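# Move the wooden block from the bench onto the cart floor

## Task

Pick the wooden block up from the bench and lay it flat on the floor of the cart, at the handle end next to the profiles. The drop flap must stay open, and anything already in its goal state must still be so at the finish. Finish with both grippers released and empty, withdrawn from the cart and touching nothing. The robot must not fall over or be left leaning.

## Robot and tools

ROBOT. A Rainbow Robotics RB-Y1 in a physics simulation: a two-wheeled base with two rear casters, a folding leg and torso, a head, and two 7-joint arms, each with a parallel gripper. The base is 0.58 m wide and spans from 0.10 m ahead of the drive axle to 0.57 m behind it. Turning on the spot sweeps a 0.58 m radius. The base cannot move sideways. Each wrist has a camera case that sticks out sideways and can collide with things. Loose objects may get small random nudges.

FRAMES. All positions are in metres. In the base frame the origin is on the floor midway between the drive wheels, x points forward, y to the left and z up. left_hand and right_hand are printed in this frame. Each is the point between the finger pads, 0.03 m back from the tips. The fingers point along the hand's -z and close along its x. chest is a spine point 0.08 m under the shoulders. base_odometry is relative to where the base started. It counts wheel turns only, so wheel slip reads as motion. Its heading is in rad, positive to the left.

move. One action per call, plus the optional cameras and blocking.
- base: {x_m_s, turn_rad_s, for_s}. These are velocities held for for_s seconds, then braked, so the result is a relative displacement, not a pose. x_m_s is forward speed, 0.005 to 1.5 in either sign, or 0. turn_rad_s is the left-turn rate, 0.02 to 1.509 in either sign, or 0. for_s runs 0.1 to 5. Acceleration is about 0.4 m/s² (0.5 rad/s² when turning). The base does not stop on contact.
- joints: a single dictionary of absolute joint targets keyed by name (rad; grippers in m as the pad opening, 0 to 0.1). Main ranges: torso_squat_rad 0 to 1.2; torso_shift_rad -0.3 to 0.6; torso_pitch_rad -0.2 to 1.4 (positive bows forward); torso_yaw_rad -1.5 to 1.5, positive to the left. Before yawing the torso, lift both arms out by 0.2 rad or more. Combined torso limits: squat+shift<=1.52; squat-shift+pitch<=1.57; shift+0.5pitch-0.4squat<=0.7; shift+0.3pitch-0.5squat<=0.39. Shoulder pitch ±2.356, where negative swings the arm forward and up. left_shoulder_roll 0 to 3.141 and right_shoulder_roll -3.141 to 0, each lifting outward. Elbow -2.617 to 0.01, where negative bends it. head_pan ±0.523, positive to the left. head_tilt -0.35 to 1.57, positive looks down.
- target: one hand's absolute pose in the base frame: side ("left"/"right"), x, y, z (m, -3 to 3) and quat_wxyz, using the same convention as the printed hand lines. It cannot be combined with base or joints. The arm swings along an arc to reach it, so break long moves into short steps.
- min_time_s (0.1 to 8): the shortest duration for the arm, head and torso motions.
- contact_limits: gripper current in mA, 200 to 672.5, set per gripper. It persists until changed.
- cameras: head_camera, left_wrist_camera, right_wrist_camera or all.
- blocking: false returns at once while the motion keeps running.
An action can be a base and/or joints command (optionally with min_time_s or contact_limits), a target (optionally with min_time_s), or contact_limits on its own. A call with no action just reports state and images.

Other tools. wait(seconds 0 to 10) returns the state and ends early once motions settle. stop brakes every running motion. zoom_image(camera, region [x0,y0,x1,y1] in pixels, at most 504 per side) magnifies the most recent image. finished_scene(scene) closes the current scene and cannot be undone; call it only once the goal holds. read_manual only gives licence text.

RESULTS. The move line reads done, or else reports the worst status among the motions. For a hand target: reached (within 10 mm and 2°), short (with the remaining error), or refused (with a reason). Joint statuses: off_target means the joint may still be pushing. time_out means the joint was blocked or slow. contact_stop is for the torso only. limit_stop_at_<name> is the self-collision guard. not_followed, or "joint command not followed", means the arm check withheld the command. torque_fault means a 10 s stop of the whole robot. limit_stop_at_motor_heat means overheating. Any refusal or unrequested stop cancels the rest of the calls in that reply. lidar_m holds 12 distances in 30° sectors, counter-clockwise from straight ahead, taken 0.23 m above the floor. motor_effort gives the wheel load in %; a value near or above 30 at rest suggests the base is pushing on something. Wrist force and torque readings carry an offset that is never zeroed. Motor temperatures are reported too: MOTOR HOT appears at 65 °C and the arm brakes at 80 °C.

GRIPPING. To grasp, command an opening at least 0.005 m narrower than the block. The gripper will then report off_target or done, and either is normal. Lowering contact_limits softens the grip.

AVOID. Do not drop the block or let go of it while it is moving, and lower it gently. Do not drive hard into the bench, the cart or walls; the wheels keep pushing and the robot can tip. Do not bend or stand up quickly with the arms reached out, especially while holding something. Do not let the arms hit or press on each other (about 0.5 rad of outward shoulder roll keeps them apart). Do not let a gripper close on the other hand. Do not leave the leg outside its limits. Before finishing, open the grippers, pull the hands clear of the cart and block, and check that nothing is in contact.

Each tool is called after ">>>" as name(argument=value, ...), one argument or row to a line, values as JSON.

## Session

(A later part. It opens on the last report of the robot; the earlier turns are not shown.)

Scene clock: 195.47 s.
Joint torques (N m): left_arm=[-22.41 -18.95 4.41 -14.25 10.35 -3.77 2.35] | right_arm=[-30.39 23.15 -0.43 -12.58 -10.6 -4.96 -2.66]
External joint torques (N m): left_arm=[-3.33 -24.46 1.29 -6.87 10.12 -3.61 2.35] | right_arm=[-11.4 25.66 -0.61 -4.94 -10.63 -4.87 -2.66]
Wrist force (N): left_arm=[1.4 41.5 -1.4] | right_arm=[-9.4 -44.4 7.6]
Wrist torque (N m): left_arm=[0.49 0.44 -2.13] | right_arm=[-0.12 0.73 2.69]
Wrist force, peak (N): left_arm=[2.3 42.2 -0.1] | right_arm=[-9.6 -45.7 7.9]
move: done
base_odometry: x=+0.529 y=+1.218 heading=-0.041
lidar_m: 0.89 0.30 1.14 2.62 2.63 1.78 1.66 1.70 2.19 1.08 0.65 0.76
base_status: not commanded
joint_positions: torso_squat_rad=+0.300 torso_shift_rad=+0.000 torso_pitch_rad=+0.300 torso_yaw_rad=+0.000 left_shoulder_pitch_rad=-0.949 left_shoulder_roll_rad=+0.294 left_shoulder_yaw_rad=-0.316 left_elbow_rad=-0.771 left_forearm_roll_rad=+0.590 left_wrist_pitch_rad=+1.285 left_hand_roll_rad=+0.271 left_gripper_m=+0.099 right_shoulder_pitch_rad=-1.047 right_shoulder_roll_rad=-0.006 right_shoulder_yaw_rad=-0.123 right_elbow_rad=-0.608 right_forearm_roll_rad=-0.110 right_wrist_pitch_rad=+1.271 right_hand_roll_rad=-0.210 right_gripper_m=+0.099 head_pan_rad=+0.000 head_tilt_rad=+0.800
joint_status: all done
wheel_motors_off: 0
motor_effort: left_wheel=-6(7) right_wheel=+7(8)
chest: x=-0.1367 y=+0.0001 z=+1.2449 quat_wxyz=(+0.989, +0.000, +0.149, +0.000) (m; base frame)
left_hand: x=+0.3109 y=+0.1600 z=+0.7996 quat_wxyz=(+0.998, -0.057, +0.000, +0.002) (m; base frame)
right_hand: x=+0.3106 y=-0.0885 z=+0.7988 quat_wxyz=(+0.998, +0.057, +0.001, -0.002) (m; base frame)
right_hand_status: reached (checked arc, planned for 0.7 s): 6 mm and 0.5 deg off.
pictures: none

>>> move(
  joints={"torso_squat_rad": 0.2},
  min_time_s=2.5,
  cameras=["all"],
)

Scene clock: 199.63 s.
Joint torques (N m): left_arm=[-24.22 -19.21 5.05 -15.86 10.87 -2.34 2.36] | right_arm=[-29.85 23.49 -0.55 -12.56 -10.12 -2.19 -2.39]
External joint torques (N m): left_arm=[-5.16 -24.71 1.93 -8.49 10.64 -2.19 2.36] | right_arm=[-10.86 26 -0.73 -4.93 -10.14 -2.11 -2.39]
Wrist force (N): left_arm=[3.4 42.6 -11.4] | right_arm=[-0.3 -38.9 -5.7]
Wrist torque (N m): left_arm=[0.62 -0.07 -2.16] | right_arm=[-0.27 0.05 2.28]
Wrist force, peak (N): left_arm=[3.8 43.2 -11.9] | right_arm=[-9.6 -45.3 7.7]
move: done
base_odometry: x=+0.529 y=+1.218 heading=-0.041
lidar_m: 0.91 0.29 1.16 2.62 2.63 1.78 1.66 1.70 2.18 1.09 0.65 0.77
base_status: not commanded
joint_positions: torso_squat_rad=+0.200 torso_shift_rad=+0.000 torso_pitch_rad=+0.301 torso_yaw_rad=+0.000 left_shoulder_pitch_rad=-0.948 left_shoulder_roll_rad=+0.294 left_shoulder_yaw_rad=-0.316 left_elbow_rad=-0.771 left_forearm_roll_rad=+0.590 left_wrist_pitch_rad=+1.285 left_hand_roll_rad=+0.271 left_gripper_m=+0.099 right_shoulder_pitch_rad=-1.048 right_shoulder_roll_rad=-0.006 right_shoulder_yaw_rad=-0.123 right_elbow_rad=-0.608 right_forearm_roll_rad=-0.110 right_wrist_pitch_rad=+1.270 right_hand_roll_rad=-0.211 right_gripper_m=+0.099 head_pan_rad=+0.000 head_tilt_rad=+0.800
joint_status: all done
wheel_motors_off: 0
motor_effort: left_wheel=-6(7) right_wheel=+8(9)
chest: x=-0.1363 y=+0.0001 z=+1.2621 quat_wxyz=(+0.989, +0.000, +0.150, +0.000) (m; base frame)
left_hand: x=+0.3108 y=+0.1602 z=+0.8163 quat_wxyz=(+0.998, -0.057, +0.001, +0.002) (m; base frame)
right_hand: x=+0.3110 y=-0.0885 z=+0.8159 quat_wxyz=(+0.998, +0.057, +0.001, -0.002) (m; base frame)
pictures: head_camera, left_wrist_camera, right_wrist_camera
camera_calibration:
head_camera: T_world_to_cam=[[-0.0135535, -0.999501, -0.0285145, 0.0396098], [-0.863953, 0.0260625, -0.502898, 0.730756], [0.503391, 0.0178192, -0.863875, 1.22315], [0, 0, 0, 1]] pos_world=[0.0161535, -0.00125082, 1.42527]
left_wrist_camera: T_world_to_cam=[[0.999489, 0.0289373, -0.013571, -0.304793], [0.0315902, -0.829872, 0.557059, -0.302568], [0.00485761, -0.557203, -0.830362, 0.838047], [0, 0, 0, 1]] pos_world=[0.310125, 0.22469, 0.860294]
right_wrist_camera: T_world_to_cam=[[-0.999371, -0.0221278, -0.0276963, 0.330194], [-0.034348, 0.797715, 0.602055, -0.382842], [0.00877162, 0.602628, -0.797974, 0.77384], [0, 0, 0, 1]] pos_world=[0.310048, -0.153632, 0.857141]

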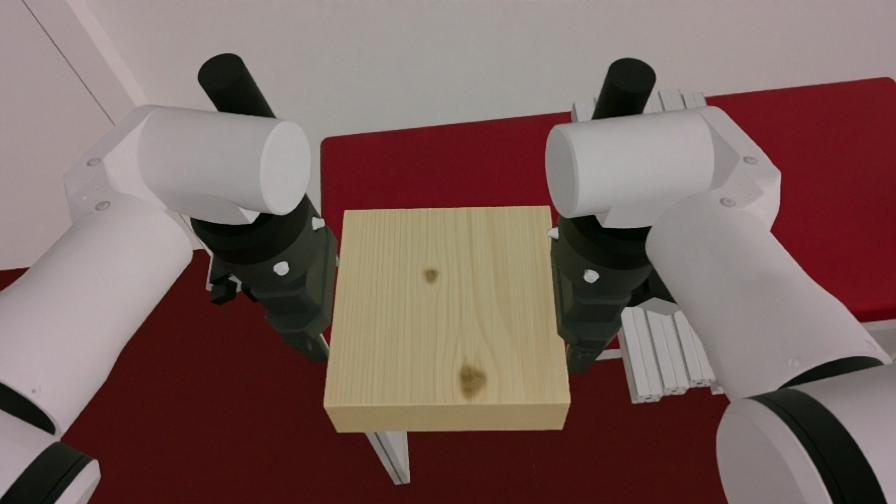

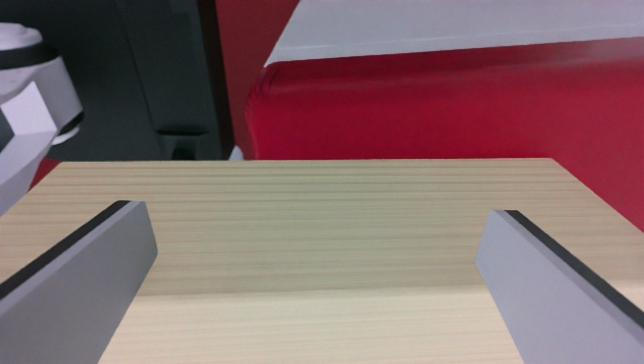

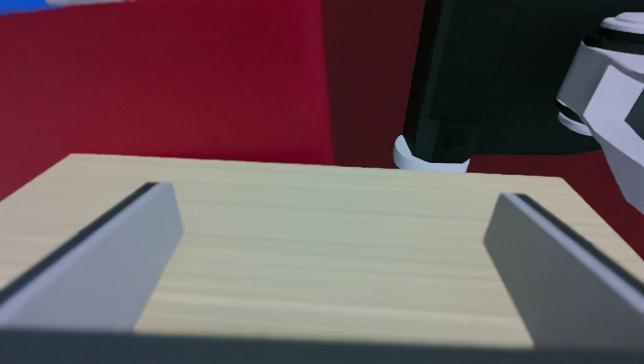

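>>> move(
  joints={"torso_squat_rad": 0.05},
  min_time_s=3,
  cameras=["all"],
)

Scene clock: 206.57 s.
Joint torques (N m): left_arm=[-24.6 -19 5.23 -15.86 10.92 -2.36 2.2] | right_arm=[-29.33 23.31 -0.51 -12.62 -10.18 -2.12 -2.35]
External joint torques (N m): left_arm=[-5.54 -24.5 2.11 -8.49 10.7 -2.2 2.2] | right_arm=[-10.35 25.82 -0.69 -4.99 -10.2 -2.03 -2.36]
Wrist force (N): left_arm=[3.9 42.0 -11.9] | right_arm=[-0.6 -39.2 -5.2]
Wrist torque (N m): left_arm=[0.70 -0.07 -2.17] | right_arm=[-0.21 0.05 2.27]
Wrist force, peak (N): left_arm=[3.7 43.0 -12.0] | right_arm=[-0.9 -40.0 -5.3]
move: done
base_odometry: x=+0.529 y=+1.218 heading=-0.041
lidar_m: 0.91 0.30 1.17 2.61 2.63 1.78 1.65 1.70 2.19 1.10 0.66 0.77
base_status: not commanded
joint_positions: torso_squat_rad=+0.050 torso_shift_rad=+0.000 torso_pitch_rad=+0.301 torso_yaw_rad=+0.000 left_shoulder_pitch_rad=-0.948 left_shoulder_roll_rad=+0.294 left_shoulder_yaw_rad=-0.316 left_elbow_rad=-0.771 left_forearm_roll_rad=+0.590 left_wrist_pitch_rad=+1.285 left_hand_roll_rad=+0.271 left_gripper_m=+0.099 right_shoulder_pitch_rad=-1.048 right_shoulder_roll_rad=-0.006 right_shoulder_yaw_rad=-0.123 right_elbow_rad=-0.608 right_forearm_roll_rad=-0.110 right_wrist_pitch_rad=+1.270 right_hand_roll_rad=-0.211 right_gripper_m=+0.099 head_pan_rad=+0.000 head_tilt_rad=+0.800
joint_status: all done
wheel_motors_off: 0
motor_effort: left_wheel=-6(7) right_wheel=+6(9)
chest: x=-0.1362 y=+0.0001 z=+1.2752 quat_wxyz=(+0.989, +0.000, +0.150, +0.000) (m; base frame)
left_hand: x=+0.3108 y=+0.1602 z=+0.8293 quat_wxyz=(+0.998, -0.057, +0.001, +0.002) (m; base frame)
right_hand: x=+0.3110 y=-0.0885 z=+0.8289 quat_wxyz=(+0.998, +0.057, +0.001, -0.002) (m; base frame)
pictures: head_camera, left_wrist_camera, right_wrist_camera
camera_calibration:
head_camera: T_world_to_cam=[[-0.0135535, -0.999501, -0.0285145, 0.0399818], [-0.863953, 0.0260625, -0.502898, 0.73738], [0.503391, 0.0178192, -0.863875, 1.23433], [0, 0, 0, 1]] pos_world=[0.0162535, -0.00125082, 1.43827]
left_wrist_camera: T_world_to_cam=[[0.999489, 0.0289373, -0.013571, -0.30462], [0.0315902, -0.829872, 0.557059, -0.309726], [0.00485761, -0.557203, -0.830362, 0.848897], [0, 0, 0, 1]] pos_world=[0.310125, 0.22479, 0.873294]
right_wrist_camera: T_world_to_cam=[[-0.999371, -0.0221278, -0.0276963, 0.330557], [-0.034348, 0.797715, 0.602055, -0.390729], [0.00877162, 0.602628, -0.797974, 0.784293], [0, 0, 0, 1]] pos_world=[0.310048, -0.153632, 0.870241]

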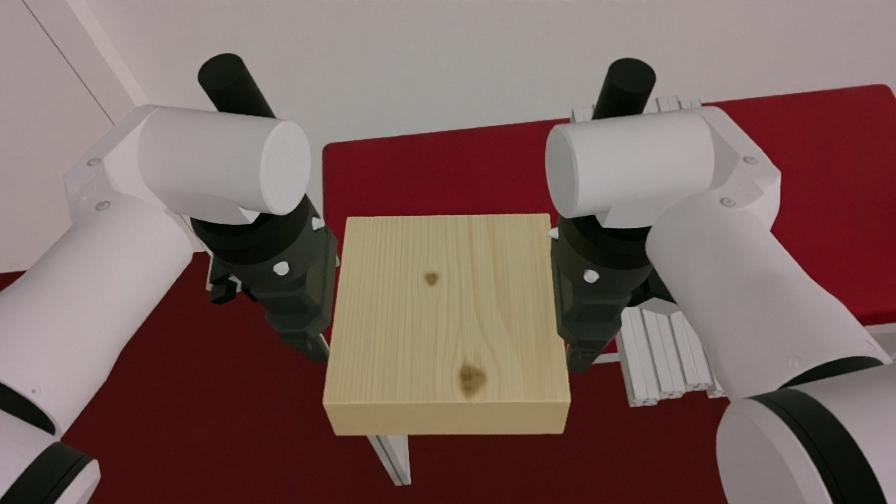

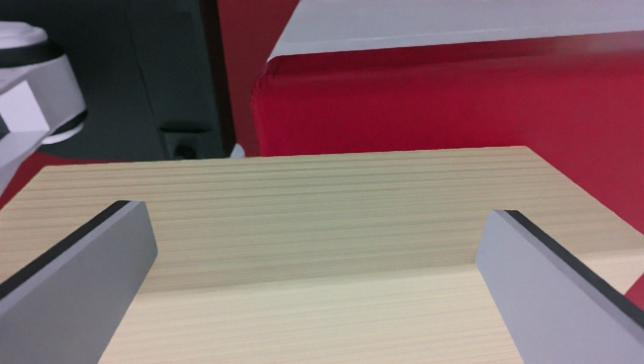

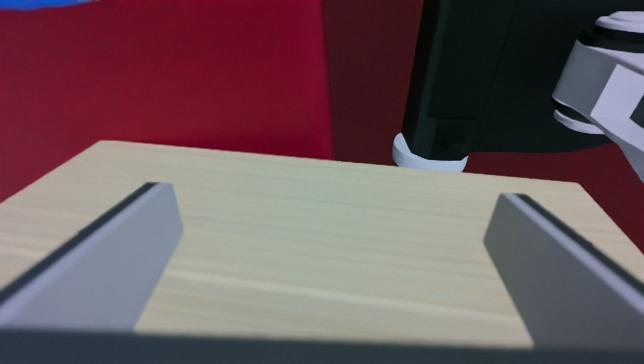

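>>> move(
  joints={"torso_squat_rad": 0.3},
  min_time_s=3,
)

>>> move(
  target={"side": "left", "x": 0.316, "y": 0.155, "z": 0.80, "quat_wxyz": [0.99803, -0.06105, 0, -0.012]},
  min_time_s=0.7,
)

>>> move(
  target={"side": "right", "x": 0.316, "y": -0.083, "z": 0.80, "quat_wxyz": [0.99803, 0.06105, 0, 0.012]},
  min_time_s=0.7,
  cameras=["all"],
)

Scene clock: 214.80 s.
Joint torques (N m): left_arm=[-23.56 -19.04 5.29 -16.11 10.25 -5.46 2.33] | right_arm=[-29.94 23.31 -0.68 -12.94 -9.89 -4.57 -2.41]
External joint torques (N m): left_arm=[-4.47 -24.55 2.16 -8.74 10.03 -5.31 2.33] | right_arm=[-10.93 25.83 -0.86 -5.3 -9.92 -4.48 -2.41]
Wrist force (N): left_arm=[-6.0 42.5 10.1] | right_arm=[-10.2 -41.4 6.2]
Wrist torque (N m): left_arm=[0.16 1.21 -2.29] | right_arm=[-0.08 0.59 2.51]
Wrist force, peak (N): left_arm=[3.4 42.9 -12.4] | right_arm=[-10.1 -41.7 6.2]
move: done
base_odometry: x=+0.529 y=+1.218 heading=-0.041
lidar_m: 0.90 0.29 1.16 2.62 2.63 1.77 1.66 1.70 2.19 1.09 0.66 0.77
base_status: not commanded
joint_positions: torso_squat_rad=+0.300 torso_shift_rad=+0.000 torso_pitch_rad=+0.299 torso_yaw_rad=+0.000 left_shoulder_pitch_rad=-0.948 left_shoulder_roll_rad=+0.294 left_shoulder_yaw_rad=-0.316 left_elbow_rad=-0.771 left_forearm_roll_rad=+0.590 left_wrist_pitch_rad=+1.285 left_hand_roll_rad=+0.271 left_gripper_m=+0.099 right_shoulder_pitch_rad=-1.048 right_shoulder_roll_rad=-0.006 right_shoulder_yaw_rad=-0.123 right_elbow_rad=-0.608 right_forearm_roll_rad=-0.110 right_wrist_pitch_rad=+1.271 right_hand_roll_rad=-0.211 right_gripper_m=+0.099 head_pan_rad=+0.000 head_tilt_rad=+0.800
joint_status: all done
wheel_motors_off: 0
motor_effort: left_wheel=-6(7) right_wheel=+7(9)
chest: x=-0.1371 y=+0.0001 z=+1.2449 quat_wxyz=(+0.989, +0.000, +0.149, +0.000) (m; base frame)
left_hand: x=+0.3105 y=+0.1602 z=+0.7997 quat_wxyz=(+0.998, -0.057, +0.000, +0.002) (m; base frame)
right_hand: x=+0.3106 y=-0.0885 z=+0.7993 quat_wxyz=(+0.998, +0.057, +0.000, -0.002) (m; base frame)
pictures: none

Scene clock: 215.83 s.
Joint torques (N m): left_arm=[-25.26 -20.08 4 -16.07 8.34 -4.36 -1.53] | right_arm=[-28.78 22.95 -0.06 -11.34 -7.9 -1.96 1.66]
External joint torques (N m): left_arm=[-5.84 -25.72 1.04 -8.79 8.12 -4.21 -1.53] | right_arm=[-9.78 25.46 -0.23 -3.7 -7.93 -1.87 1.66]
Wrist force (N): left_arm=[-7.0 40.8 3.9] | right_arm=[-1.2 -38.2 -1.9]
Wrist torque (N m): left_arm=[0.01 -0.04 1.70] | right_arm=[0.15 -0.14 -2.02]
Wrist force, peak (N): left_arm=[-11.9 45.2 10.0] | right_arm=[-10.7 -41.5 5.9]
move: done
base_odometry: x=+0.529 y=+1.218 heading=-0.041
lidar_m: 0.90 0.30 1.16 2.62 2.64 1.77 1.65 1.71 2.18 1.09 0.67 0.78
base_status: not commanded
joint_positions: torso_squat_rad=+0.300 torso_shift_rad=+0.000 torso_pitch_rad=+0.299 torso_yaw_rad=+0.000 left_shoulder_pitch_rad=-0.978 left_shoulder_roll_rad=+0.288 left_shoulder_yaw_rad=-0.316 left_elbow_rad=-0.715 left_forearm_roll_rad=+0.598 left_wrist_pitch_rad=+1.264 left_hand_roll_rad=+0.232 left_gripper_m=+0.099 right_shoulder_pitch_rad=-1.048 right_shoulder_roll_rad=-0.006 right_shoulder_yaw_rad=-0.123 right_elbow_rad=-0.608 right_forearm_roll_rad=-0.110 right_wrist_pitch_rad=+1.270 right_hand_roll_rad=-0.212 right_gripper_m=+0.099 head_pan_rad=+0.000 head_tilt_rad=+0.800
joint_status: all done
wheel_motors_off: 0
motor_effort: left_wheel=-5(6) right_wheel=+6(10)
chest: x=-0.1369 y=+0.0001 z=+1.2449 quat_wxyz=(+0.989, +0.000, +0.149, +0.000) (m; base frame)
left_hand: x=+0.3154 y=+0.1604 z=+0.7994 quat_wxyz=(+0.998, -0.057, -0.001, -0.009) (m; base frame)
left_hand_status: reached (checked arc, planned for 0.7 s): 5 mm and 0.6 deg off.
right_hand: x=+0.3110 y=-0.0882 z=+0.7993 quat_wxyz=(+0.998, +0.058, +0.000, -0.002) (m; base frame)
pictures: none

Scene clock: 216.87 s.
Joint torques (N m): left_arm=[-24.53 -21.56 3.08 -16.21 8.83 -2.73 -2.08] | right_arm=[-31.59 24.94 -1.05 -12.41 -8.74 -3.24 2.33]
External joint torques (N m): left_arm=[-5.11 -27.2 0.11 -8.93 8.61 -2.58 -2.08] | right_arm=[-12.25 27.8 -1.18 -4.87 -8.76 -3.14 2.32]
Wrist force (N): left_arm=[-0.4 42.4 1.6] | right_arm=[-8.7 -42.0 3.3]
Wrist torque (N m): left_arm=[0.15 -0.26 2.39] | right_arm=[0.19 -0.46 -2.31]
Wrist force, peak (N): left_arm=[0.1 43.3 1.2] | right_arm=[-10.5 -43.8 9.5]
move: done
base_odometry: x=+0.529 y=+1.218 heading=-0.041
lidar_m: 0.90 0.30 1.16 2.62 2.63 1.78 1.65 1.71 2.19 1.09 0.66 0.77
base_status: not commanded
joint_positions: torso_squat_rad=+0.300 torso_shift_rad=+0.000 torso_pitch_rad=+0.300 torso_yaw_rad=+0.000 left_shoulder_pitch_rad=-0.978 left_shoulder_roll_rad=+0.289 left_shoulder_yaw_rad=-0.315 left_elbow_rad=-0.715 left_forearm_roll_rad=+0.597 left_wrist_pitch_rad=+1.263 left_hand_roll_rad=+0.233 left_gripper_m=+0.099 right_shoulder_pitch_rad=-1.084 right_shoulder_roll_rad=-0.015 right_shoulder_yaw_rad=-0.127 right_elbow_rad=-0.543 right_forearm_roll_rad=-0.120 right_wrist_pitch_rad=+1.236 right_hand_roll_rad=-0.186 right_gripper_m=+0.099 head_pan_rad=+0.000 head_tilt_rad=+0.800
joint_status: all done
wheel_motors_off: 0
motor_effort: left_wheel=-5(5) right_wheel=+8(10)
chest: x=-0.1368 y=+0.0001 z=+1.2449 quat_wxyz=(+0.989, +0.000, +0.149, +0.000) (m; base frame)
left_hand: x=+0.3156 y=+0.1606 z=+0.7994 quat_wxyz=(+0.998, -0.057, -0.001, -0.009) (m; base frame)
right_hand: x=+0.3155 y=-0.0888 z=+0.7990 quat_wxyz=(+0.998, +0.057, -0.002, +0.009) (m; base frame)
right_hand_status: reached (checked arc, planned for 0.7 s): 6 mm and 0.6 deg off.
pictures: head_camera, left_wrist_camera, right_wrist_camera
camera_calibration:
head_camera: T_world_to_cam=[[-0.0135279, -0.999502, -0.0285248, 0.0391267], [-0.863503, 0.0260615, -0.503671, 0.72263], [0.504163, 0.0178177, -0.863425, 1.20808], [0, 0, 0, 1]] pos_world=[0.0154529, -0.00125082, 1.40817]
left_wrist_camera: T_world_to_cam=[[0.999931, 0.00801466, -0.00853776, -0.310682], [0.011411, -0.830632, 0.556705, -0.286143], [-0.00262994, -0.556764, -0.830667, 0.826738], [0, 0, 0, 1]] pos_world=[0.3161, 0.225108, 0.843389]
right_wrist_camera: T_world_to_cam=[[-0.998464, -0.0429931, -0.0349595, 0.337868], [-0.0553774, 0.796704, 0.601828, -0.365638], [0.00197799, 0.602839, -0.79786, 0.762609], [0, 0, 0, 1]] pos_world=[0.315592, -0.153899, 0.840318]

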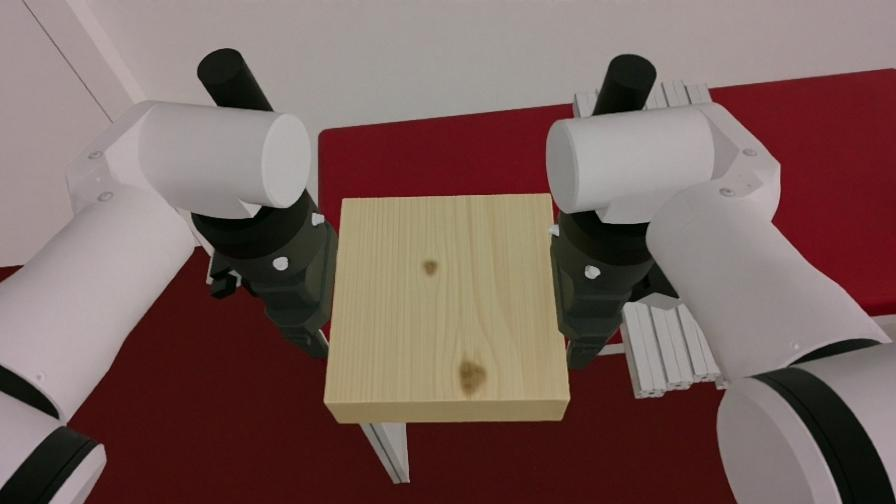

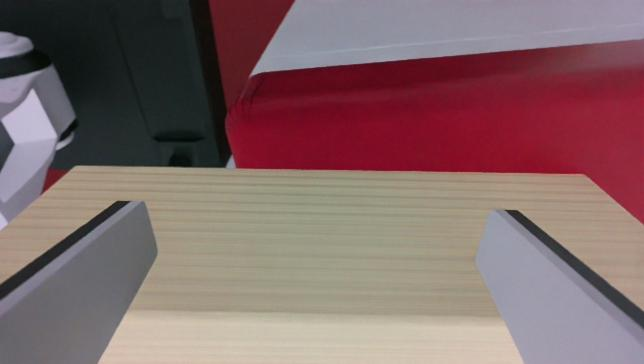

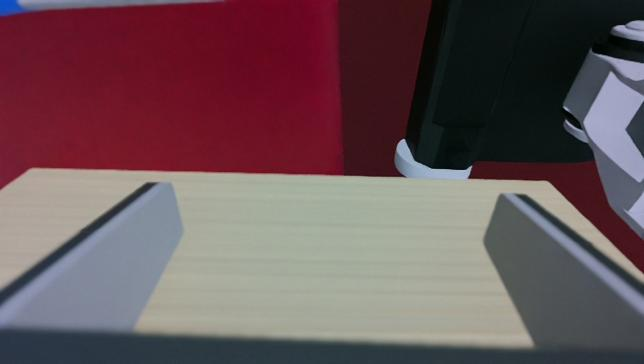

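>>> move(
  target={"side": "left", "x": 0.316, "y": 0.155, "z": 0.80, "quat_wxyz": [0.99811, -0.06105, 0, -0.006]},
  min_time_s=0.7,
)

>>> move(
  target={"side": "right", "x": 0.316, "y": -0.083, "z": 0.80, "quat_wxyz": [0.99811, 0.06105, 0, 0.006]},
  min_time_s=0.7,
)

Scene clock: 219.10 s.
Joint torques (N m): left_arm=[-24.69 -21.53 3.4 -15.39 8.7 -2.87 -1.85] | right_arm=[-31.84 25.02 -1.61 -12.47 -8.32 -3.09 2.23]
External joint torques (N m): left_arm=[-5.22 -27.19 0.48 -8.12 8.48 -2.72 -1.85] | right_arm=[-12.5 27.88 -1.74 -4.93 -8.35 -2.99 2.23]
Wrist force (N): left_arm=[-1.4 39.8 2.3] | right_arm=[-7.6 -40.6 2.7]
Wrist torque (N m): left_arm=[0.07 -0.37 2.15] | right_arm=[0.17 -0.42 -2.26]
Wrist force, peak (N): left_arm=[0.7 43.4 0.4] | right_arm=[-8.5 -42.3 2.6]
move: done
base_odometry: x=+0.529 y=+1.218 heading=-0.041
lidar_m: 0.91 0.29 1.13 2.62 2.64 1.78 1.65 1.71 2.17 1.09 0.67 0.77
base_status: not commanded
joint_positions: torso_squat_rad=+0.300 torso_shift_rad=+0.000 torso_pitch_rad=+0.300 torso_yaw_rad=+0.000 left_shoulder_pitch_rad=-0.984 left_shoulder_roll_rad=+0.287 left_shoulder_yaw_rad=-0.312 left_elbow_rad=-0.704 left_forearm_roll_rad=+0.598 left_wrist_pitch_rad=+1.262 left_hand_roll_rad=+0.239 left_gripper_m=+0.099 right_shoulder_pitch_rad=-1.084 right_shoulder_roll_rad=-0.015 right_shoulder_yaw_rad=-0.127 right_elbow_rad=-0.543 right_forearm_roll_rad=-0.120 right_wrist_pitch_rad=+1.236 right_hand_roll_rad=-0.186 right_gripper_m=+0.099 head_pan_rad=+0.000 head_tilt_rad=+0.800
joint_status: all done
wheel_motors_off: 0
motor_effort: left_wheel=-4(5) right_wheel=+10(10)
chest: x=-0.1368 y=+0.0001 z=+1.2449 quat_wxyz=(+0.989, +0.000, +0.149, +0.000) (m; base frame)
left_hand: x=+0.3159 y=+0.1605 z=+0.7994 quat_wxyz=(+0.998, -0.057, +0.000, -0.003) (m; base frame)
left_hand_status: reached (checked arc, planned for 0.7 s): 5 mm and 0.5 deg off.
right_hand: x=+0.3155 y=-0.0887 z=+0.7990 quat_wxyz=(+0.998, +0.057, -0.002, +0.009) (m; base frame)
pictures: none

Scene clock: 220.13 s.
Joint torques (N m): left_arm=[-24.21 -21.34 3.18 -15.87 8.7 -2.74 -1.95] | right_arm=[-30.7 23.86 -1.58 -11.53 -8.32 -2.69 1.81]
External joint torques (N m): left_arm=[-4.74 -27.01 0.26 -8.6 8.48 -2.59 -1.95] | right_arm=[-11.23 26.85 -1.72 -4.05 -8.34 -2.6 1.81]
Wrist force (N): left_arm=[-1.2 40.5 1.6] | right_arm=[-8.4 -40.3 5.4]
Wrist torque (N m): left_arm=[0.15 -0.35 2.19] | right_arm=[0.16 -0.64 -2.06]
Wrist force, peak (N): left_arm=[0.0 41.9 1.5] | right_arm=[-8.9 -41.5 1.4]
move: done
base_odometry: x=+0.529 y=+1.218 heading=-0.041
lidar_m: 0.90 0.30 1.16 2.62 2.64 1.77 1.66 1.71 2.16 1.09 0.66 0.77
base_status: not commanded
joint_positions: torso_squat_rad=+0.300 torso_shift_rad=+0.000 torso_pitch_rad=+0.300 torso_yaw_rad=+0.000 left_shoulder_pitch_rad=-0.984 left_shoulder_roll_rad=+0.287 left_shoulder_yaw_rad=-0.312 left_elbow_rad=-0.704 left_forearm_roll_rad=+0.598 left_wrist_pitch_rad=+1.262 left_hand_roll_rad=+0.239 left_gripper_m=+0.099 right_shoulder_pitch_rad=-1.101 right_shoulder_roll_rad=-0.018 right_shoulder_yaw_rad=-0.131 right_elbow_rad=-0.512 right_forearm_roll_rad=-0.122 right_wrist_pitch_rad=+1.225 right_hand_roll_rad=-0.195 right_gripper_m=+0.099 head_pan_rad=+0.000 head_tilt_rad=+0.800
joint_status: all done
wheel_motors_off: 0
motor_effort: left_wheel=-5(5) right_wheel=+8(10)
chest: x=-0.1368 y=+0.0001 z=+1.2449 quat_wxyz=(+0.989, +0.000, +0.149, +0.000) (m; base frame)
left_hand: x=+0.3159 y=+0.1605 z=+0.7994 quat_wxyz=(+0.998, -0.057, +0.000, -0.003) (m; base frame)
right_hand: x=+0.3159 y=-0.0883 z=+0.7989 quat_wxyz=(+0.998, +0.058, +0.000, +0.004) (m; base frame)
right_hand_status: reached (checked arc, planned for 0.7 s): 5 mm and 0.5 deg off.
pictures: none

>>> move(
  target={"side": "left", "x": 0.316, "y": 0.155, "z": 0.80, "quat_wxyz": [0.99813, -0.06105, 0, -0.002]},
  min_time_s=0.7,
)

>>> move(
  target={"side": "right", "x": 0.316, "y": -0.083, "z": 0.80, "quat_wxyz": [0.99813, 0.06105, 0, 0.002]},
  min_time_s=0.7,
)

Scene clock: 223.40 s.
Joint torques (N m): left_arm=[-23.35 -20.81 5.32 -15.99 8.79 -3.37 -0.01] | right_arm=[-29.92 24.11 -1.6 -11.4 -8.21 -2.1 1.67]
External joint torques (N m): left_arm=[-3.88 -26.47 2.41 -8.72 8.57 -3.22 -0.01] | right_arm=[-10.45 27.09 -1.74 -3.92 -8.24 -2.01 1.67]
Wrist force (N): left_arm=[-5.3 41.4 3.9] | right_arm=[-1.8 -40.3 1.4]
Wrist torque (N m): left_arm=[-0.03 -0.37 0.06] | right_arm=[0.15 -0.07 -1.69]
Wrist force, peak (N): left_arm=[-6.0 41.7 4.6] | right_arm=[-8.6 -41.0 4.7]
move: done
base_odometry: x=+0.529 y=+1.218 heading=-0.041
lidar_m: 0.91 0.30 1.16 2.62 2.62 1.79 1.65 1.69 2.18 1.09 0.66 0.77
base_status: not commanded
joint_positions: torso_squat_rad=+0.300 torso_shift_rad=+0.000 torso_pitch_rad=+0.300 torso_yaw_rad=+0.000 left_shoulder_pitch_rad=-0.984 left_shoulder_roll_rad=+0.286 left_shoulder_yaw_rad=-0.312 left_elbow_rad=-0.704 left_forearm_roll_rad=+0.597 left_wrist_pitch_rad=+1.262 left_hand_roll_rad=+0.246 left_gripper_m=+0.099 right_shoulder_pitch_rad=-1.101 right_shoulder_roll_rad=-0.018 right_shoulder_yaw_rad=-0.131 right_elbow_rad=-0.512 right_forearm_roll_rad=-0.122 right_wrist_pitch_rad=+1.225 right_hand_roll_rad=-0.195 right_gripper_m=+0.099 head_pan_rad=+0.000 head_tilt_rad=+0.800
joint_status: all done
wheel_motors_off: 0
motor_effort: left_wheel=-4(5) right_wheel=+8(11)
chest: x=-0.1368 y=+0.0001 z=+1.2449 quat_wxyz=(+0.989, +0.000, +0.149, +0.000) (m; base frame)
left_hand: x=+0.3159 y=+0.1604 z=+0.7994 quat_wxyz=(+0.998, -0.057, +0.001, +0.000) (m; base frame)
left_hand_status: reached (checked arc, planned for 0.7 s): 5 mm and 0.5 deg off.
right_hand: x=+0.3160 y=-0.0883 z=+0.7990 quat_wxyz=(+0.998, +0.058, +0.000, +0.004) (m; base frame)
pictures: none

Scene clock: 224.43 s.
Joint torques (N m): left_arm=[-23.49 -20.88 5.28 -16.03 9.84 -3.34 1.39] | right_arm=[-30.76 22.57 -4.42 -11.64 -9.52 -3.01 -1.62]
External joint torques (N m): left_arm=[-4.02 -26.53 2.37 -8.76 9.62 -3.19 1.4] | right_arm=[-11.27 25.57 -4.56 -4.17 -9.55 -2.92 -1.62]
Wrist force (N): left_arm=[-0.4 42.2 2.0] | right_arm=[-5.8 -42.6 3.0]
Wrist torque (N m): left_arm=[0.11 0.28 -1.53] | right_arm=[0.02 -0.17 1.70]
Wrist force, peak (N): left_arm=[-1.0 43.1 2.0] | right_arm=[-5.4 -43.1 3.6]
move: done
base_odometry: x=+0.529 y=+1.218 heading=-0.041
lidar_m: 0.90 0.29 1.16 2.61 2.62 1.78 1.66 1.70 2.18 1.10 0.66 0.77
base_status: not commanded
joint_positions: torso_squat_rad=+0.300 torso_shift_rad=+0.000 torso_pitch_rad=+0.300 torso_yaw_rad=+0.000 left_shoulder_pitch_rad=-0.984 left_shoulder_roll_rad=+0.286 left_shoulder_yaw_rad=-0.312 left_elbow_rad=-0.704 left_forearm_roll_rad=+0.597 left_wrist_pitch_rad=+1.262 left_hand_roll_rad=+0.245 left_gripper_m=+0.099 right_shoulder_pitch_rad=-1.104 right_shoulder_roll_rad=-0.018 right_shoulder_yaw_rad=-0.132 right_elbow_rad=-0.505 right_forearm_roll_rad=-0.122 right_wrist_pitch_rad=+1.223 right_hand_roll_rad=-0.202 right_gripper_m=+0.099 head_pan_rad=+0.000 head_tilt_rad=+0.800
joint_status: all done
wheel_motors_off: 0
motor_effort: left_wheel=-5(6) right_wheel=+7(9)
chest: x=-0.1368 y=+0.0001 z=+1.2449 quat_wxyz=(+0.989, +0.000, +0.149, +0.000) (m; base frame)
left_hand: x=+0.3159 y=+0.1604 z=+0.7994 quat_wxyz=(+0.998, -0.057, +0.001, +0.000) (m; base frame)
right_hand: x=+0.3159 y=-0.0882 z=+0.7989 quat_wxyz=(+0.998, +0.057, +0.001, +0.000) (m; base frame)
right_hand_status: reached (checked arc, planned for 0.7 s): 5 mm and 0.5 deg off.
pictures: none

>>> move(
  target={"side": "right", "x": 0.316, "y": -0.083, "z": 0.80, "quat_wxyz": [0.99813, 0.06105, 0, 0.0036]},
  min_time_s=0.7,
)

Scene clock: 226.57 s.
Joint torques (N m): left_arm=[-23.75 -20.63 5.21 -15.86 9.87 -3.4 1.15] | right_arm=[-30.58 23.15 -3.06 -11.22 -9.56 -2.84 0.02]
External joint torques (N m): left_arm=[-4.28 -26.28 2.3 -8.59 9.65 -3.25 1.15] | right_arm=[-11.08 26.17 -3.2 -3.77 -9.59 -2.76 0.02]
Wrist force (N): left_arm=[-3.4 41.2 2.5] | right_arm=[-3.9 -41.4 2.2]
Wrist torque (N m): left_arm=[0.09 -0.13 -0.82] | right_arm=[0.07 -0.02 0.01]
Wrist force, peak (N): left_arm=[-0.7 43.2 1.1] | right_arm=[-6.8 -43.1 2.0]
move: done
base_odometry: x=+0.529 y=+1.218 heading=-0.041
lidar_m: 0.89 0.30 1.16 2.62 2.63 1.78 1.65 1.70 2.18 1.10 0.67 0.77
base_status: not commanded
joint_positions: torso_squat_rad=+0.300 torso_shift_rad=+0.000 torso_pitch_rad=+0.300 torso_yaw_rad=+0.000 left_shoulder_pitch_rad=-0.984 left_shoulder_roll_rad=+0.286 left_shoulder_yaw_rad=-0.312 left_elbow_rad=-0.704 left_forearm_roll_rad=+0.597 left_wrist_pitch_rad=+1.262 left_hand_roll_rad=+0.245 left_gripper_m=+0.099 right_shoulder_pitch_rad=-1.106 right_shoulder_roll_rad=-0.018 right_shoulder_yaw_rad=-0.132 right_elbow_rad=-0.503 right_forearm_roll_rad=-0.123 right_wrist_pitch_rad=+1.222 right_hand_roll_rad=-0.199 right_gripper_m=+0.099 head_pan_rad=+0.000 head_tilt_rad=+0.800
joint_status: all done
wheel_motors_off: 0
motor_effort: left_wheel=-4(5) right_wheel=+8(10)
chest: x=-0.1368 y=+0.0001 z=+1.2449 quat_wxyz=(+0.989, +0.000, +0.149, +0.000) (m; base frame)
left_hand: x=+0.3159 y=+0.1604 z=+0.7994 quat_wxyz=(+0.998, -0.057, +0.001, +0.000) (m; base frame)
right_hand: x=+0.3160 y=-0.0882 z=+0.7988 quat_wxyz=(+0.998, +0.057, +0.001, +0.002) (m; base frame)
right_hand_status: reached (checked arc, planned for 0.7 s): 5 mm and 0.5 deg off.
pictures: none

>>> move(
  joints={"torso_squat_rad": 0.1},
  min_time_s=3,
  cameras=["all"],
)

Scene clock: 230.60 s.
Joint torques (N m): left_arm=[-26.26 -19.7 5.07 -16.91 9.84 -2.97 0.96] | right_arm=[-30.91 22.94 -2.75 -13.52 -9.25 -2.36 -0.2]
External joint torques (N m): left_arm=[-6.82 -25.34 2.16 -9.65 9.62 -2.82 0.96] | right_arm=[-11.43 25.95 -2.88 -6.07 -9.28 -2.28 -0.2]
Wrist force (N): left_arm=[2.4 42.2 -12.5] | right_arm=[-1.6 -38.9 -9.5]
Wrist torque (N m): left_arm=[0.12 0.19 -0.60] | right_arm=[-0.11 0.35 0.44]
Wrist force, peak (N): left_arm=[2.0 42.4 -12.4] | right_arm=[-4.2 -42.0 1.2]
move: done
base_odometry: x=+0.529 y=+1.218 heading=-0.041
lidar_m: 0.89 0.30 1.15 2.62 2.64 1.76 1.65 1.72 2.17 1.09 0.66 0.78
base_status: not commanded
joint_positions: torso_squat_rad=+0.100 torso_shift_rad=+0.000 torso_pitch_rad=+0.301 torso_yaw_rad=+0.000 left_shoulder_pitch_rad=-0.983 left_shoulder_roll_rad=+0.286 left_shoulder_yaw_rad=-0.312 left_elbow_rad=-0.703 left_forearm_roll_rad=+0.597 left_wrist_pitch_rad=+1.262 left_hand_roll_rad=+0.246 left_gripper_m=+0.099 right_shoulder_pitch_rad=-1.106 right_shoulder_roll_rad=-0.018 right_shoulder_yaw_rad=-0.132 right_elbow_rad=-0.502 right_forearm_roll_rad=-0.123 right_wrist_pitch_rad=+1.222 right_hand_roll_rad=-0.199 right_gripper_m=+0.099 head_pan_rad=+0.000 head_tilt_rad=+0.800
joint_status: all done
wheel_motors_off: 0
motor_effort: left_wheel=-5(6) right_wheel=+8(10)
chest: x=-0.1361 y=+0.0001 z=+1.2725 quat_wxyz=(+0.989, +0.000, +0.150, +0.000) (m; base frame)
left_hand: x=+0.3157 y=+0.1604 z=+0.8262 quat_wxyz=(+0.998, -0.057, +0.002, +0.000) (m; base frame)
right_hand: x=+0.3160 y=-0.0882 z=+0.8259 quat_wxyz=(+0.998, +0.057, +0.001, +0.002) (m; base frame)
pictures: head_camera, left_wrist_camera, right_wrist_camera
camera_calibration:
head_camera: T_world_to_cam=[[-0.0135599, -0.999501, -0.0285119, 0.0399054], [-0.864065, 0.0260627, -0.502705, 0.735884], [0.503198, 0.0178196, -0.863988, 1.2322], [0, 0, 0, 1]] pos_world=[0.0163536, -0.00125082, 1.43567]
left_wrist_camera: T_world_to_cam=[[0.999558, 0.025728, -0.0148868, -0.307912], [0.0296587, -0.82993, 0.557079, -0.307471], [0.00197754, -0.557274, -0.830326, 0.847249], [0, 0, 0, 1]] pos_world=[0.31522, 0.224892, 0.870195]
right_wrist_camera: T_world_to_cam=[[-0.999216, -0.0291433, -0.026793, 0.334065], [-0.0394026, 0.797532, 0.601988, -0.387271], [0.00382438, 0.602572, -0.798056, 0.78323], [0, 0, 0, 1]] pos_world=[0.315548, -0.153356, 0.867144]

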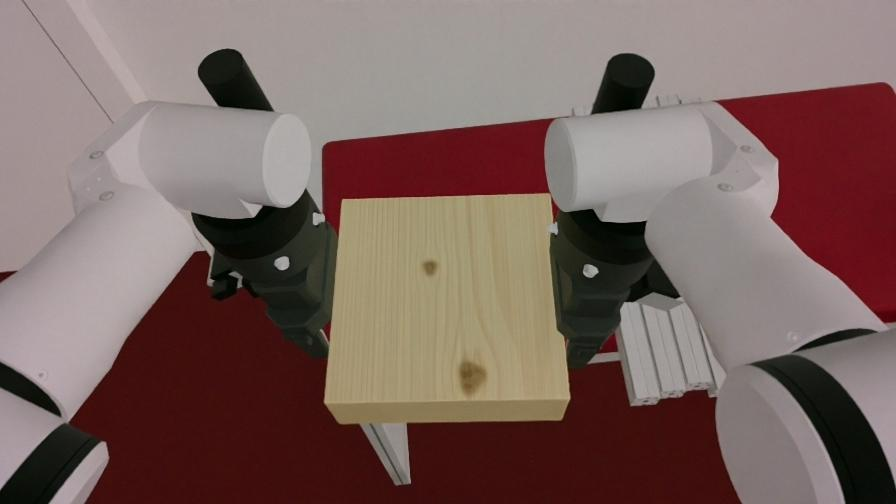

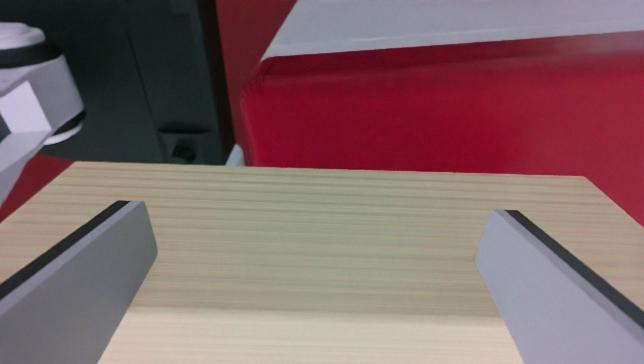

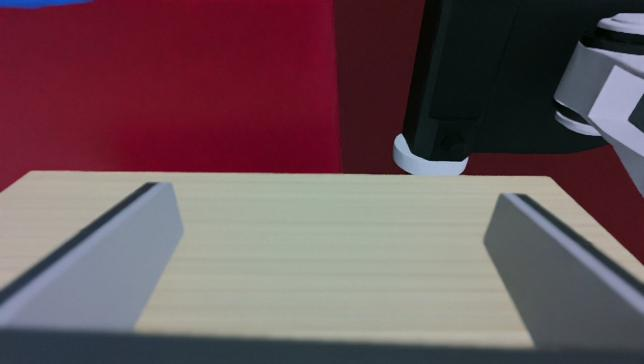

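>>> move(
  joints={"torso_squat_rad": 0.3},
  min_time_s=3,
)

>>> move(
  target={"side": "left", "x": 0.316, "y": 0.165, "z": 0.80, "quat_wxyz": [0.99813, -0.06105, 0, -0.002]},
  min_time_s=0.7,
)

>>> move(
  target={"side": "right", "x": 0.316, "y": -0.115, "z": 0.80, "quat_wxyz": [0.99813, 0.06105, 0, 0.0036]},
  min_time_s=0.7,
)

>>> move(
  target={"side": "left", "x": 0.316, "y": 0.19, "z": 0.80, "quat_wxyz": [0.99813, -0.06105, 0, -0.002]},
  min_time_s=0.7,
)

>>> move(
  target={"side": "left", "x": 0.316, "y": 0.20, "z": 0.90, "quat_wxyz": [0.99813, -0.06105, 0, -0.002]},
  min_time_s=1.2,
)

>>> move(
  target={"side": "right", "x": 0.316, "y": -0.13, "z": 0.90, "quat_wxyz": [0.99813, 0.06105, 0, 0.0036]},
  min_time_s=1.2,
  cameras=["all"],
)

Scene clock: 264.23 s.
Joint torques (N m): left_arm=[-24.6 -19.95 5.1 -16.82 9.85 -3.21 0.94] | right_arm=[-30.68 23.01 -2.84 -12.87 -9.3 -2.48 -0.16]
External joint torques (N m): left_arm=[-5.13 -25.6 2.19 -9.55 9.63 -3.06 0.95] | right_arm=[-11.17 26.03 -2.97 -5.41 -9.33 -2.39 -0.17]
Wrist force (N): left_arm=[-3.7 42.8 4.2] | right_arm=[-4.2 -41.1 2.5]
Wrist torque (N m): left_arm=[0.02 -0.23 -0.73] | right_arm=[0.11 0.08 0.17]
Wrist force, peak (N): left_arm=[2.5 42.4 -12.6] | right_arm=[-4.2 -41.4 2.1]
move: done
base_odometry: x=+0.529 y=+1.218 heading=-0.041
lidar_m: 0.90 0.29 1.15 2.63 2.63 1.78 1.65 1.70 2.17 1.09 0.66 0.77
base_status: not commanded
joint_positions: torso_squat_rad=+0.300 torso_shift_rad=+0.000 torso_pitch_rad=+0.299 torso_yaw_rad=+0.000 left_shoulder_pitch_rad=-0.984 left_shoulder_roll_rad=+0.286 left_shoulder_yaw_rad=-0.312 left_elbow_rad=-0.703 left_forearm_roll_rad=+0.597 left_wrist_pitch_rad=+1.262 left_hand_roll_rad=+0.246 left_gripper_m=+0.099 right_shoulder_pitch_rad=-1.106 right_shoulder_roll_rad=-0.018 right_shoulder_yaw_rad=-0.132 right_elbow_rad=-0.502 right_forearm_roll_rad=-0.123 right_wrist_pitch_rad=+1.222 right_hand_roll_rad=-0.199 right_gripper_m=+0.099 head_pan_rad=+0.000 head_tilt_rad=+0.800
joint_status: all done
wheel_motors_off: 0
motor_effort: left_wheel=-5(6) right_wheel=+8(10)
chest: x=-0.1369 y=+0.0001 z=+1.2449 quat_wxyz=(+0.989, +0.000, +0.149, +0.000) (m; base frame)
left_hand: x=+0.3157 y=+0.1604 z=+0.7993 quat_wxyz=(+0.998, -0.057, +0.001, +0.000) (m; base frame)
right_hand: x=+0.3159 y=-0.0882 z=+0.7989 quat_wxyz=(+0.998, +0.057, +0.001, +0.002) (m; base frame)
pictures: none

Scene clock: 265.27 s.
Joint torques (N m): left_arm=[-19.95 -4.13 4.69 -12.29 3.95 -1.03 -1.01] | right_arm=[-26.86 13.24 -2.11 -10.76 -4.5 -1.15 0.85]
External joint torques (N m): left_arm=[-0.56 -10.04 1.72 -5.03 3.71 -0.88 -1.01] | right_arm=[-7.36 16.22 -2.25 -3.29 -4.52 -1.06 0.85]
Wrist force (N): left_arm=[0.0 15.9 -6.6] | right_arm=[-1.9 -20.5 -2.5]
Wrist torque (N m): left_arm=[0.10 0.08 1.00] | right_arm=[0.08 -0.19 -1.07]
Wrist force, peak (N): left_arm=[-4.1 42.6 3.2] | right_arm=[-4.1 -41.3 2.6]
move: done
base_odometry: x=+0.529 y=+1.218 heading=-0.041
lidar_m: 0.91 0.31 1.15 2.61 2.63 1.78 1.64 1.71 2.18 1.09 0.66 0.78
base_status: not commanded
joint_positions: torso_squat_rad=+0.300 torso_shift_rad=+0.000 torso_pitch_rad=+0.300 torso_yaw_rad=+0.000 left_shoulder_pitch_rad=-0.975 left_shoulder_roll_rad=+0.300 left_shoulder_yaw_rad=-0.305 left_elbow_rad=-0.712 left_forearm_roll_rad=+0.607 left_wrist_pitch_rad=+1.265 left_hand_roll_rad=+0.229 left_gripper_m=+0.099 right_shoulder_pitch_rad=-1.107 right_shoulder_roll_rad=-0.016 right_shoulder_yaw_rad=-0.132 right_elbow_rad=-0.503 right_forearm_roll_rad=-0.124 right_wrist_pitch_rad=+1.221 right_hand_roll_rad=-0.199 right_gripper_m=+0.099 head_pan_rad=+0.000 head_tilt_rad=+0.800
joint_status: all done
wheel_motors_off: 0
motor_effort: left_wheel=-5(6) right_wheel=+8(9)
chest: x=-0.1367 y=+0.0001 z=+1.2449 quat_wxyz=(+0.989, +0.000, +0.149, +0.000) (m; base frame)
left_hand: x=+0.3159 y=+0.1670 z=+0.7995 quat_wxyz=(+0.998, -0.059, +0.001, -0.001) (m; base frame)
left_hand_status: reached (checked arc, planned for 0.7 s): 2 mm and 0.2 deg off.
right_hand: x=+0.3159 y=-0.0862 z=+0.7991 quat_wxyz=(+0.998, +0.059, +0.001, +0.002) (m; base frame)
pictures: none

Scene clock: 266.30 s.
Joint torques (N m): left_arm=[-18.92 -1.22 4.69 -9.44 2.33 -0.81 -0.67] | right_arm=[-18.7 -3.92 -2.1 -8.75 -0.4 0.18 0.05]
External joint torques (N m): left_arm=[0.47 -7.11 1.72 -2.18 2.09 -0.66 -0.67] | right_arm=[0.61 -0.26 -2.14 -1.21 -0.41 0.24 0.05]
Wrist force (N): left_arm=[1.2 7.7 -4.5] | right_arm=[-0.2 1.0 -4.4]
Wrist torque (N m): left_arm=[0.01 0.08 0.46] | right_arm=[-0.16 0.05 -0.10]
Wrist force, peak (N): left_arm=[1.0 16.8 -7.0] | right_arm=[-0.9 -20.8 -2.6]
move: done
base_odometry: x=+0.529 y=+1.218 heading=-0.041
lidar_m: 0.90 0.30 1.17 2.62 2.62 1.77 1.65 1.69 2.19 1.10 0.66 0.76
base_status: not commanded
joint_positions: torso_squat_rad=+0.300 torso_shift_rad=+0.000 torso_pitch_rad=+0.300 torso_yaw_rad=+0.000 left_shoulder_pitch_rad=-0.976 left_shoulder_roll_rad=+0.299 left_shoulder_yaw_rad=-0.305 left_elbow_rad=-0.713 left_forearm_roll_rad=+0.607 left_wrist_pitch_rad=+1.265 left_hand_roll_rad=+0.229 left_gripper_m=+0.099 right_shoulder_pitch_rad=-1.064 right_shoulder_roll_rad=-0.058 right_shoulder_yaw_rad=-0.147 right_elbow_rad=-0.567 right_forearm_roll_rad=-0.142 right_wrist_pitch_rad=+1.271 right_hand_roll_rad=-0.142 right_gripper_m=+0.099 head_pan_rad=+0.000 head_tilt_rad=+0.800
joint_status: all done
wheel_motors_off: 0
motor_effort: left_wheel=-5(6) right_wheel=+7(10)
chest: x=-0.1367 y=+0.0001 z=+1.2449 quat_wxyz=(+0.989, +0.000, +0.149, +0.000) (m; base frame)
left_hand: x=+0.3161 y=+0.1664 z=+0.7997 quat_wxyz=(+0.998, -0.060, +0.000, -0.001) (m; base frame)
right_hand: x=+0.3161 y=-0.1145 z=+0.7993 quat_wxyz=(+0.998, +0.058, +0.007, +0.004) (m; base frame)
right_hand_status: reached (checked arc, planned for 0.7 s): 1 mm and 0.8 deg off.
pictures: none

Scene clock: 267.33 s.
Joint torques (N m): left_arm=[-16.39 5.6 5.09 -7.99 0.56 -0.09 -0.23] | right_arm=[-18.78 -3.98 -2.33 -8.9 -0.3 0.12 0.18]
External joint torques (N m): left_arm=[2.8 -1.13 1.94 -0.8 0.33 0.05 -0.22] | right_arm=[0.52 -0.31 -2.38 -1.36 -0.32 0.18 0.18]
Wrist force (N): left_arm=[0.7 1.2 -7.7] | right_arm=[-0.6 1.0 -5.3]
Wrist torque (N m): left_arm=[-0.24 0.15 0.22] | right_arm=[-0.15 0.01 -0.12]
Wrist force, peak (N): left_arm=[1.2 9.9 -5.0] | right_arm=[-0.4 1.0 -5.4]
move: done
base_odometry: x=+0.529 y=+1.218 heading=-0.041
lidar_m: 0.90 0.30 1.17 2.62 2.64 1.79 1.66 1.70 2.17 1.10 0.66 0.77
base_status: not commanded
joint_positions: torso_squat_rad=+0.300 torso_shift_rad=+0.000 torso_pitch_rad=+0.300 torso_yaw_rad=+0.000 left_shoulder_pitch_rad=-0.954 left_shoulder_roll_rad=+0.340 left_shoulder_yaw_rad=-0.288 left_elbow_rad=-0.727 left_forearm_roll_rad=+0.629 left_wrist_pitch_rad=+1.271 left_hand_roll_rad=+0.185 left_gripper_m=+0.099 right_shoulder_pitch_rad=-1.064 right_shoulder_roll_rad=-0.058 right_shoulder_yaw_rad=-0.147 right_elbow_rad=-0.567 right_forearm_roll_rad=-0.142 right_wrist_pitch_rad=+1.271 right_hand_roll_rad=-0.142 right_gripper_m=+0.099 head_pan_rad=+0.000 head_tilt_rad=+0.800
joint_status: all done
wheel_motors_off: 0
motor_effort: left_wheel=-5(6) right_wheel=+5(9)
chest: x=-0.1367 y=+0.0001 z=+1.2449 quat_wxyz=(+0.989, +0.000, +0.149, +0.000) (m; base frame)
left_hand: x=+0.3161 y=+0.1897 z=+0.8001 quat_wxyz=(+0.998, -0.060, +0.000, -0.002) (m; base frame)
left_hand_status: reached (checked arc, planned for 0.7 s): 0 mm and 0.1 deg off.
right_hand: x=+0.3161 y=-0.1145 z=+0.7993 quat_wxyz=(+0.998, +0.058, +0.007, +0.004) (m; base frame)
pictures: none

Scene clock: 268.87 s.
Joint torques (N m): left_arm=[-16.29 6.33 6.99 -8.1 0.54 -0.35 0.15] | right_arm=[-19.12 -3.81 -2.12 -8.69 -0.28 0.18 0.1]
External joint torques (N m): left_arm=[2.53 -1.46 1.82 -0.54 0.28 -0.2 0.15] | right_arm=[0.18 -0.15 -2.17 -1.15 -0.3 0.24 0.1]
Wrist force (N): left_arm=[0.6 0.7 -7.7] | right_arm=[-0.4 1.7 -4.5]
Wrist torque (N m): left_arm=[-0.15 0.14 0.06] | right_arm=[-0.25 0.03 -0.09]
Wrist force, peak (N): left_arm=[1.0 1.6 -8.4] | right_arm=[-0.7 0.9 -5.5]
move: done
base_odometry: x=+0.529 y=+1.218 heading=-0.041
lidar_m: 0.90 0.30 1.16 2.62 2.64 1.79 1.65 1.70 2.19 1.10 0.67 0.77
base_status: not commanded
joint_positions: torso_squat_rad=+0.300 torso_shift_rad=+0.000 torso_pitch_rad=+0.300 torso_yaw_rad=+0.000 left_shoulder_pitch_rad=-0.890 left_shoulder_roll_rad=+0.479 left_shoulder_yaw_rad=-0.246 left_elbow_rad=-1.213 left_forearm_roll_rad=+0.694 left_wrist_pitch_rad=+1.649 left_hand_roll_rad=+0.343 left_gripper_m=+0.099 right_shoulder_pitch_rad=-1.064 right_shoulder_roll_rad=-0.058 right_shoulder_yaw_rad=-0.147 right_elbow_rad=-0.567 right_forearm_roll_rad=-0.142 right_wrist_pitch_rad=+1.271 right_hand_roll_rad=-0.142 right_gripper_m=+0.099 head_pan_rad=+0.000 head_tilt_rad=+0.800
joint_status: all done
wheel_motors_off: 0
motor_effort: left_wheel=-6(6) right_wheel=+8(8)
chest: x=-0.1367 y=+0.0001 z=+1.2449 quat_wxyz=(+0.989, +0.000, +0.149, +0.000) (m; base frame)
left_hand: x=+0.3155 y=+0.2001 z=+0.9003 quat_wxyz=(+0.998, -0.061, +0.007, -0.003) (m; base frame)
left_hand_status: reached (checked arc, planned for 1.2 s): 1 mm and 0.8 deg off.
right_hand: x=+0.3161 y=-0.1146 z=+0.7993 quat_wxyz=(+0.998, +0.058, +0.007, +0.004) (m; base frame)
pictures: none

Scene clock: 270.43 s.
Joint torques (N m): left_arm=[-16.34 6.26 7.07 -7.93 0.38 -0.35 0.18] | right_arm=[-18.3 -3.32 0.43 -9.67 -0.11 -0.06 -0.26]
External joint torques (N m): left_arm=[2.47 -1.53 1.89 -0.37 0.12 -0.21 0.18] | right_arm=[0.17 0.05 0.49 -1.31 -0.11 0.02 -0.26]
Wrist force (N): left_arm=[1.3 1.6 -7.5] | right_arm=[0.0 1.2 -5.2]
Wrist torque (N m): left_arm=[-0.28 0.23 0.12] | right_arm=[-0.17 0.11 0.07]
Wrist force, peak (N): left_arm=[0.5 1.5 -8.5] | right_arm=[-0.3 1.4 -5.6]
move: done
base_odometry: x=+0.529 y=+1.218 heading=-0.041
lidar_m: 0.89 0.30 1.15 2.61 2.62 1.77 1.66 1.71 2.18 1.10 0.66 0.77
base_status: not commanded
joint_positions: torso_squat_rad=+0.300 torso_shift_rad=+0.000 torso_pitch_rad=+0.300 torso_yaw_rad=+0.000 left_shoulder_pitch_rad=-0.890 left_shoulder_roll_rad=+0.479 left_shoulder_yaw_rad=-0.246 left_elbow_rad=-1.213 left_forearm_roll_rad=+0.694 left_wrist_pitch_rad=+1.649 left_hand_roll_rad=+0.343 left_gripper_m=+0.099 right_shoulder_pitch_rad=-0.928 right_shoulder_roll_rad=-0.065 right_shoulder_yaw_rad=-0.141 right_elbow_rad=-1.194 right_forearm_roll_rad=-0.145 right_wrist_pitch_rad=+1.762 right_hand_roll_rad=-0.173 right_gripper_m=+0.099 head_pan_rad=+0.000 head_tilt_rad=+0.800
joint_status: all done
wheel_motors_off: 0
motor_effort: left_wheel=-6(7) right_wheel=+7(8)
chest: x=-0.1367 y=+0.0001 z=+1.2449 quat_wxyz=(+0.989, +0.000, +0.149, +0.000) (m; base frame)
left_hand: x=+0.3155 y=+0.2001 z=+0.9003 quat_wxyz=(+0.998, -0.061, +0.007, -0.003) (m; base frame)
right_hand: x=+0.3156 y=-0.1299 z=+0.9008 quat_wxyz=(+0.998, +0.061, +0.003, +0.004) (m; base frame)
right_hand_status: reached (checked arc, planned for 1.2 s): 1 mm and 0.3 deg off.
pictures: head_camera, left_wrist_camera, right_wrist_camera
camera_calibration:
head_camera: T_world_to_cam=[[-0.0134472, -0.999504, -0.0284733, 0.0390525], [-0.863616, 0.0259619, -0.503482, 0.722489], [0.503971, 0.0178196, -0.863537, 1.20805], [0, 0, 0, 1]] pos_world=[0.0156531, -0.00125112, 1.40807]
left_wrist_camera: T_world_to_cam=[[0.999516, 0.0181312, -0.0252623, -0.296817], [0.0292261, -0.825202, 0.564081, -0.322894], [-0.010619, -0.564547, -0.825333, 0.931837], [0, 0, 0, 1]] pos_world=[0.316005, 0.264995, 0.943716]
right_wrist_camera: T_world_to_cam=[[-0.999165, -0.0329454, -0.0241787, 0.331601], [-0.040856, 0.79244, 0.608581, -0.405248], [-0.000889712, 0.60906, -0.793124, 0.866076], [0, 0, 0, 1]] pos_world=[0.315538, -0.195433, 0.941549]

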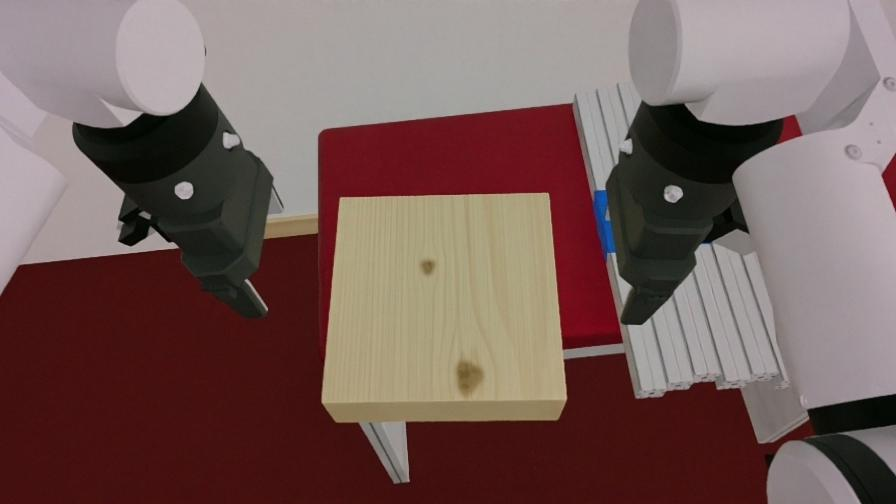

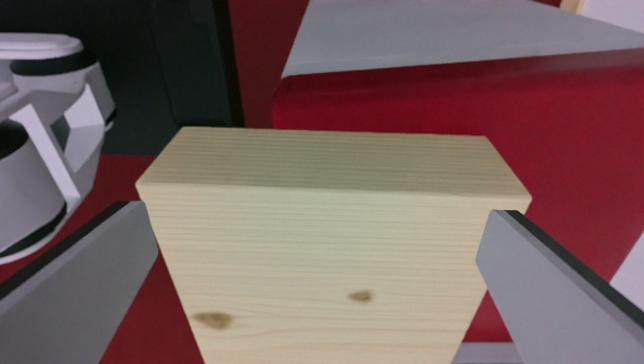

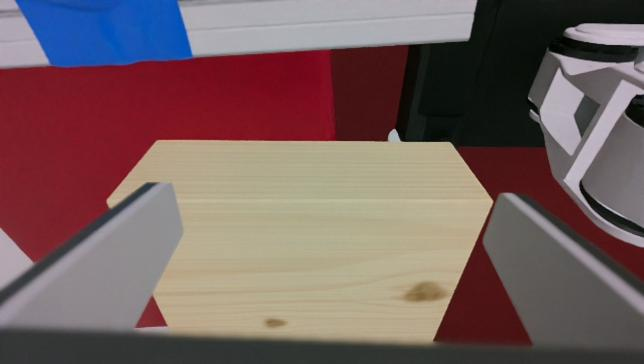

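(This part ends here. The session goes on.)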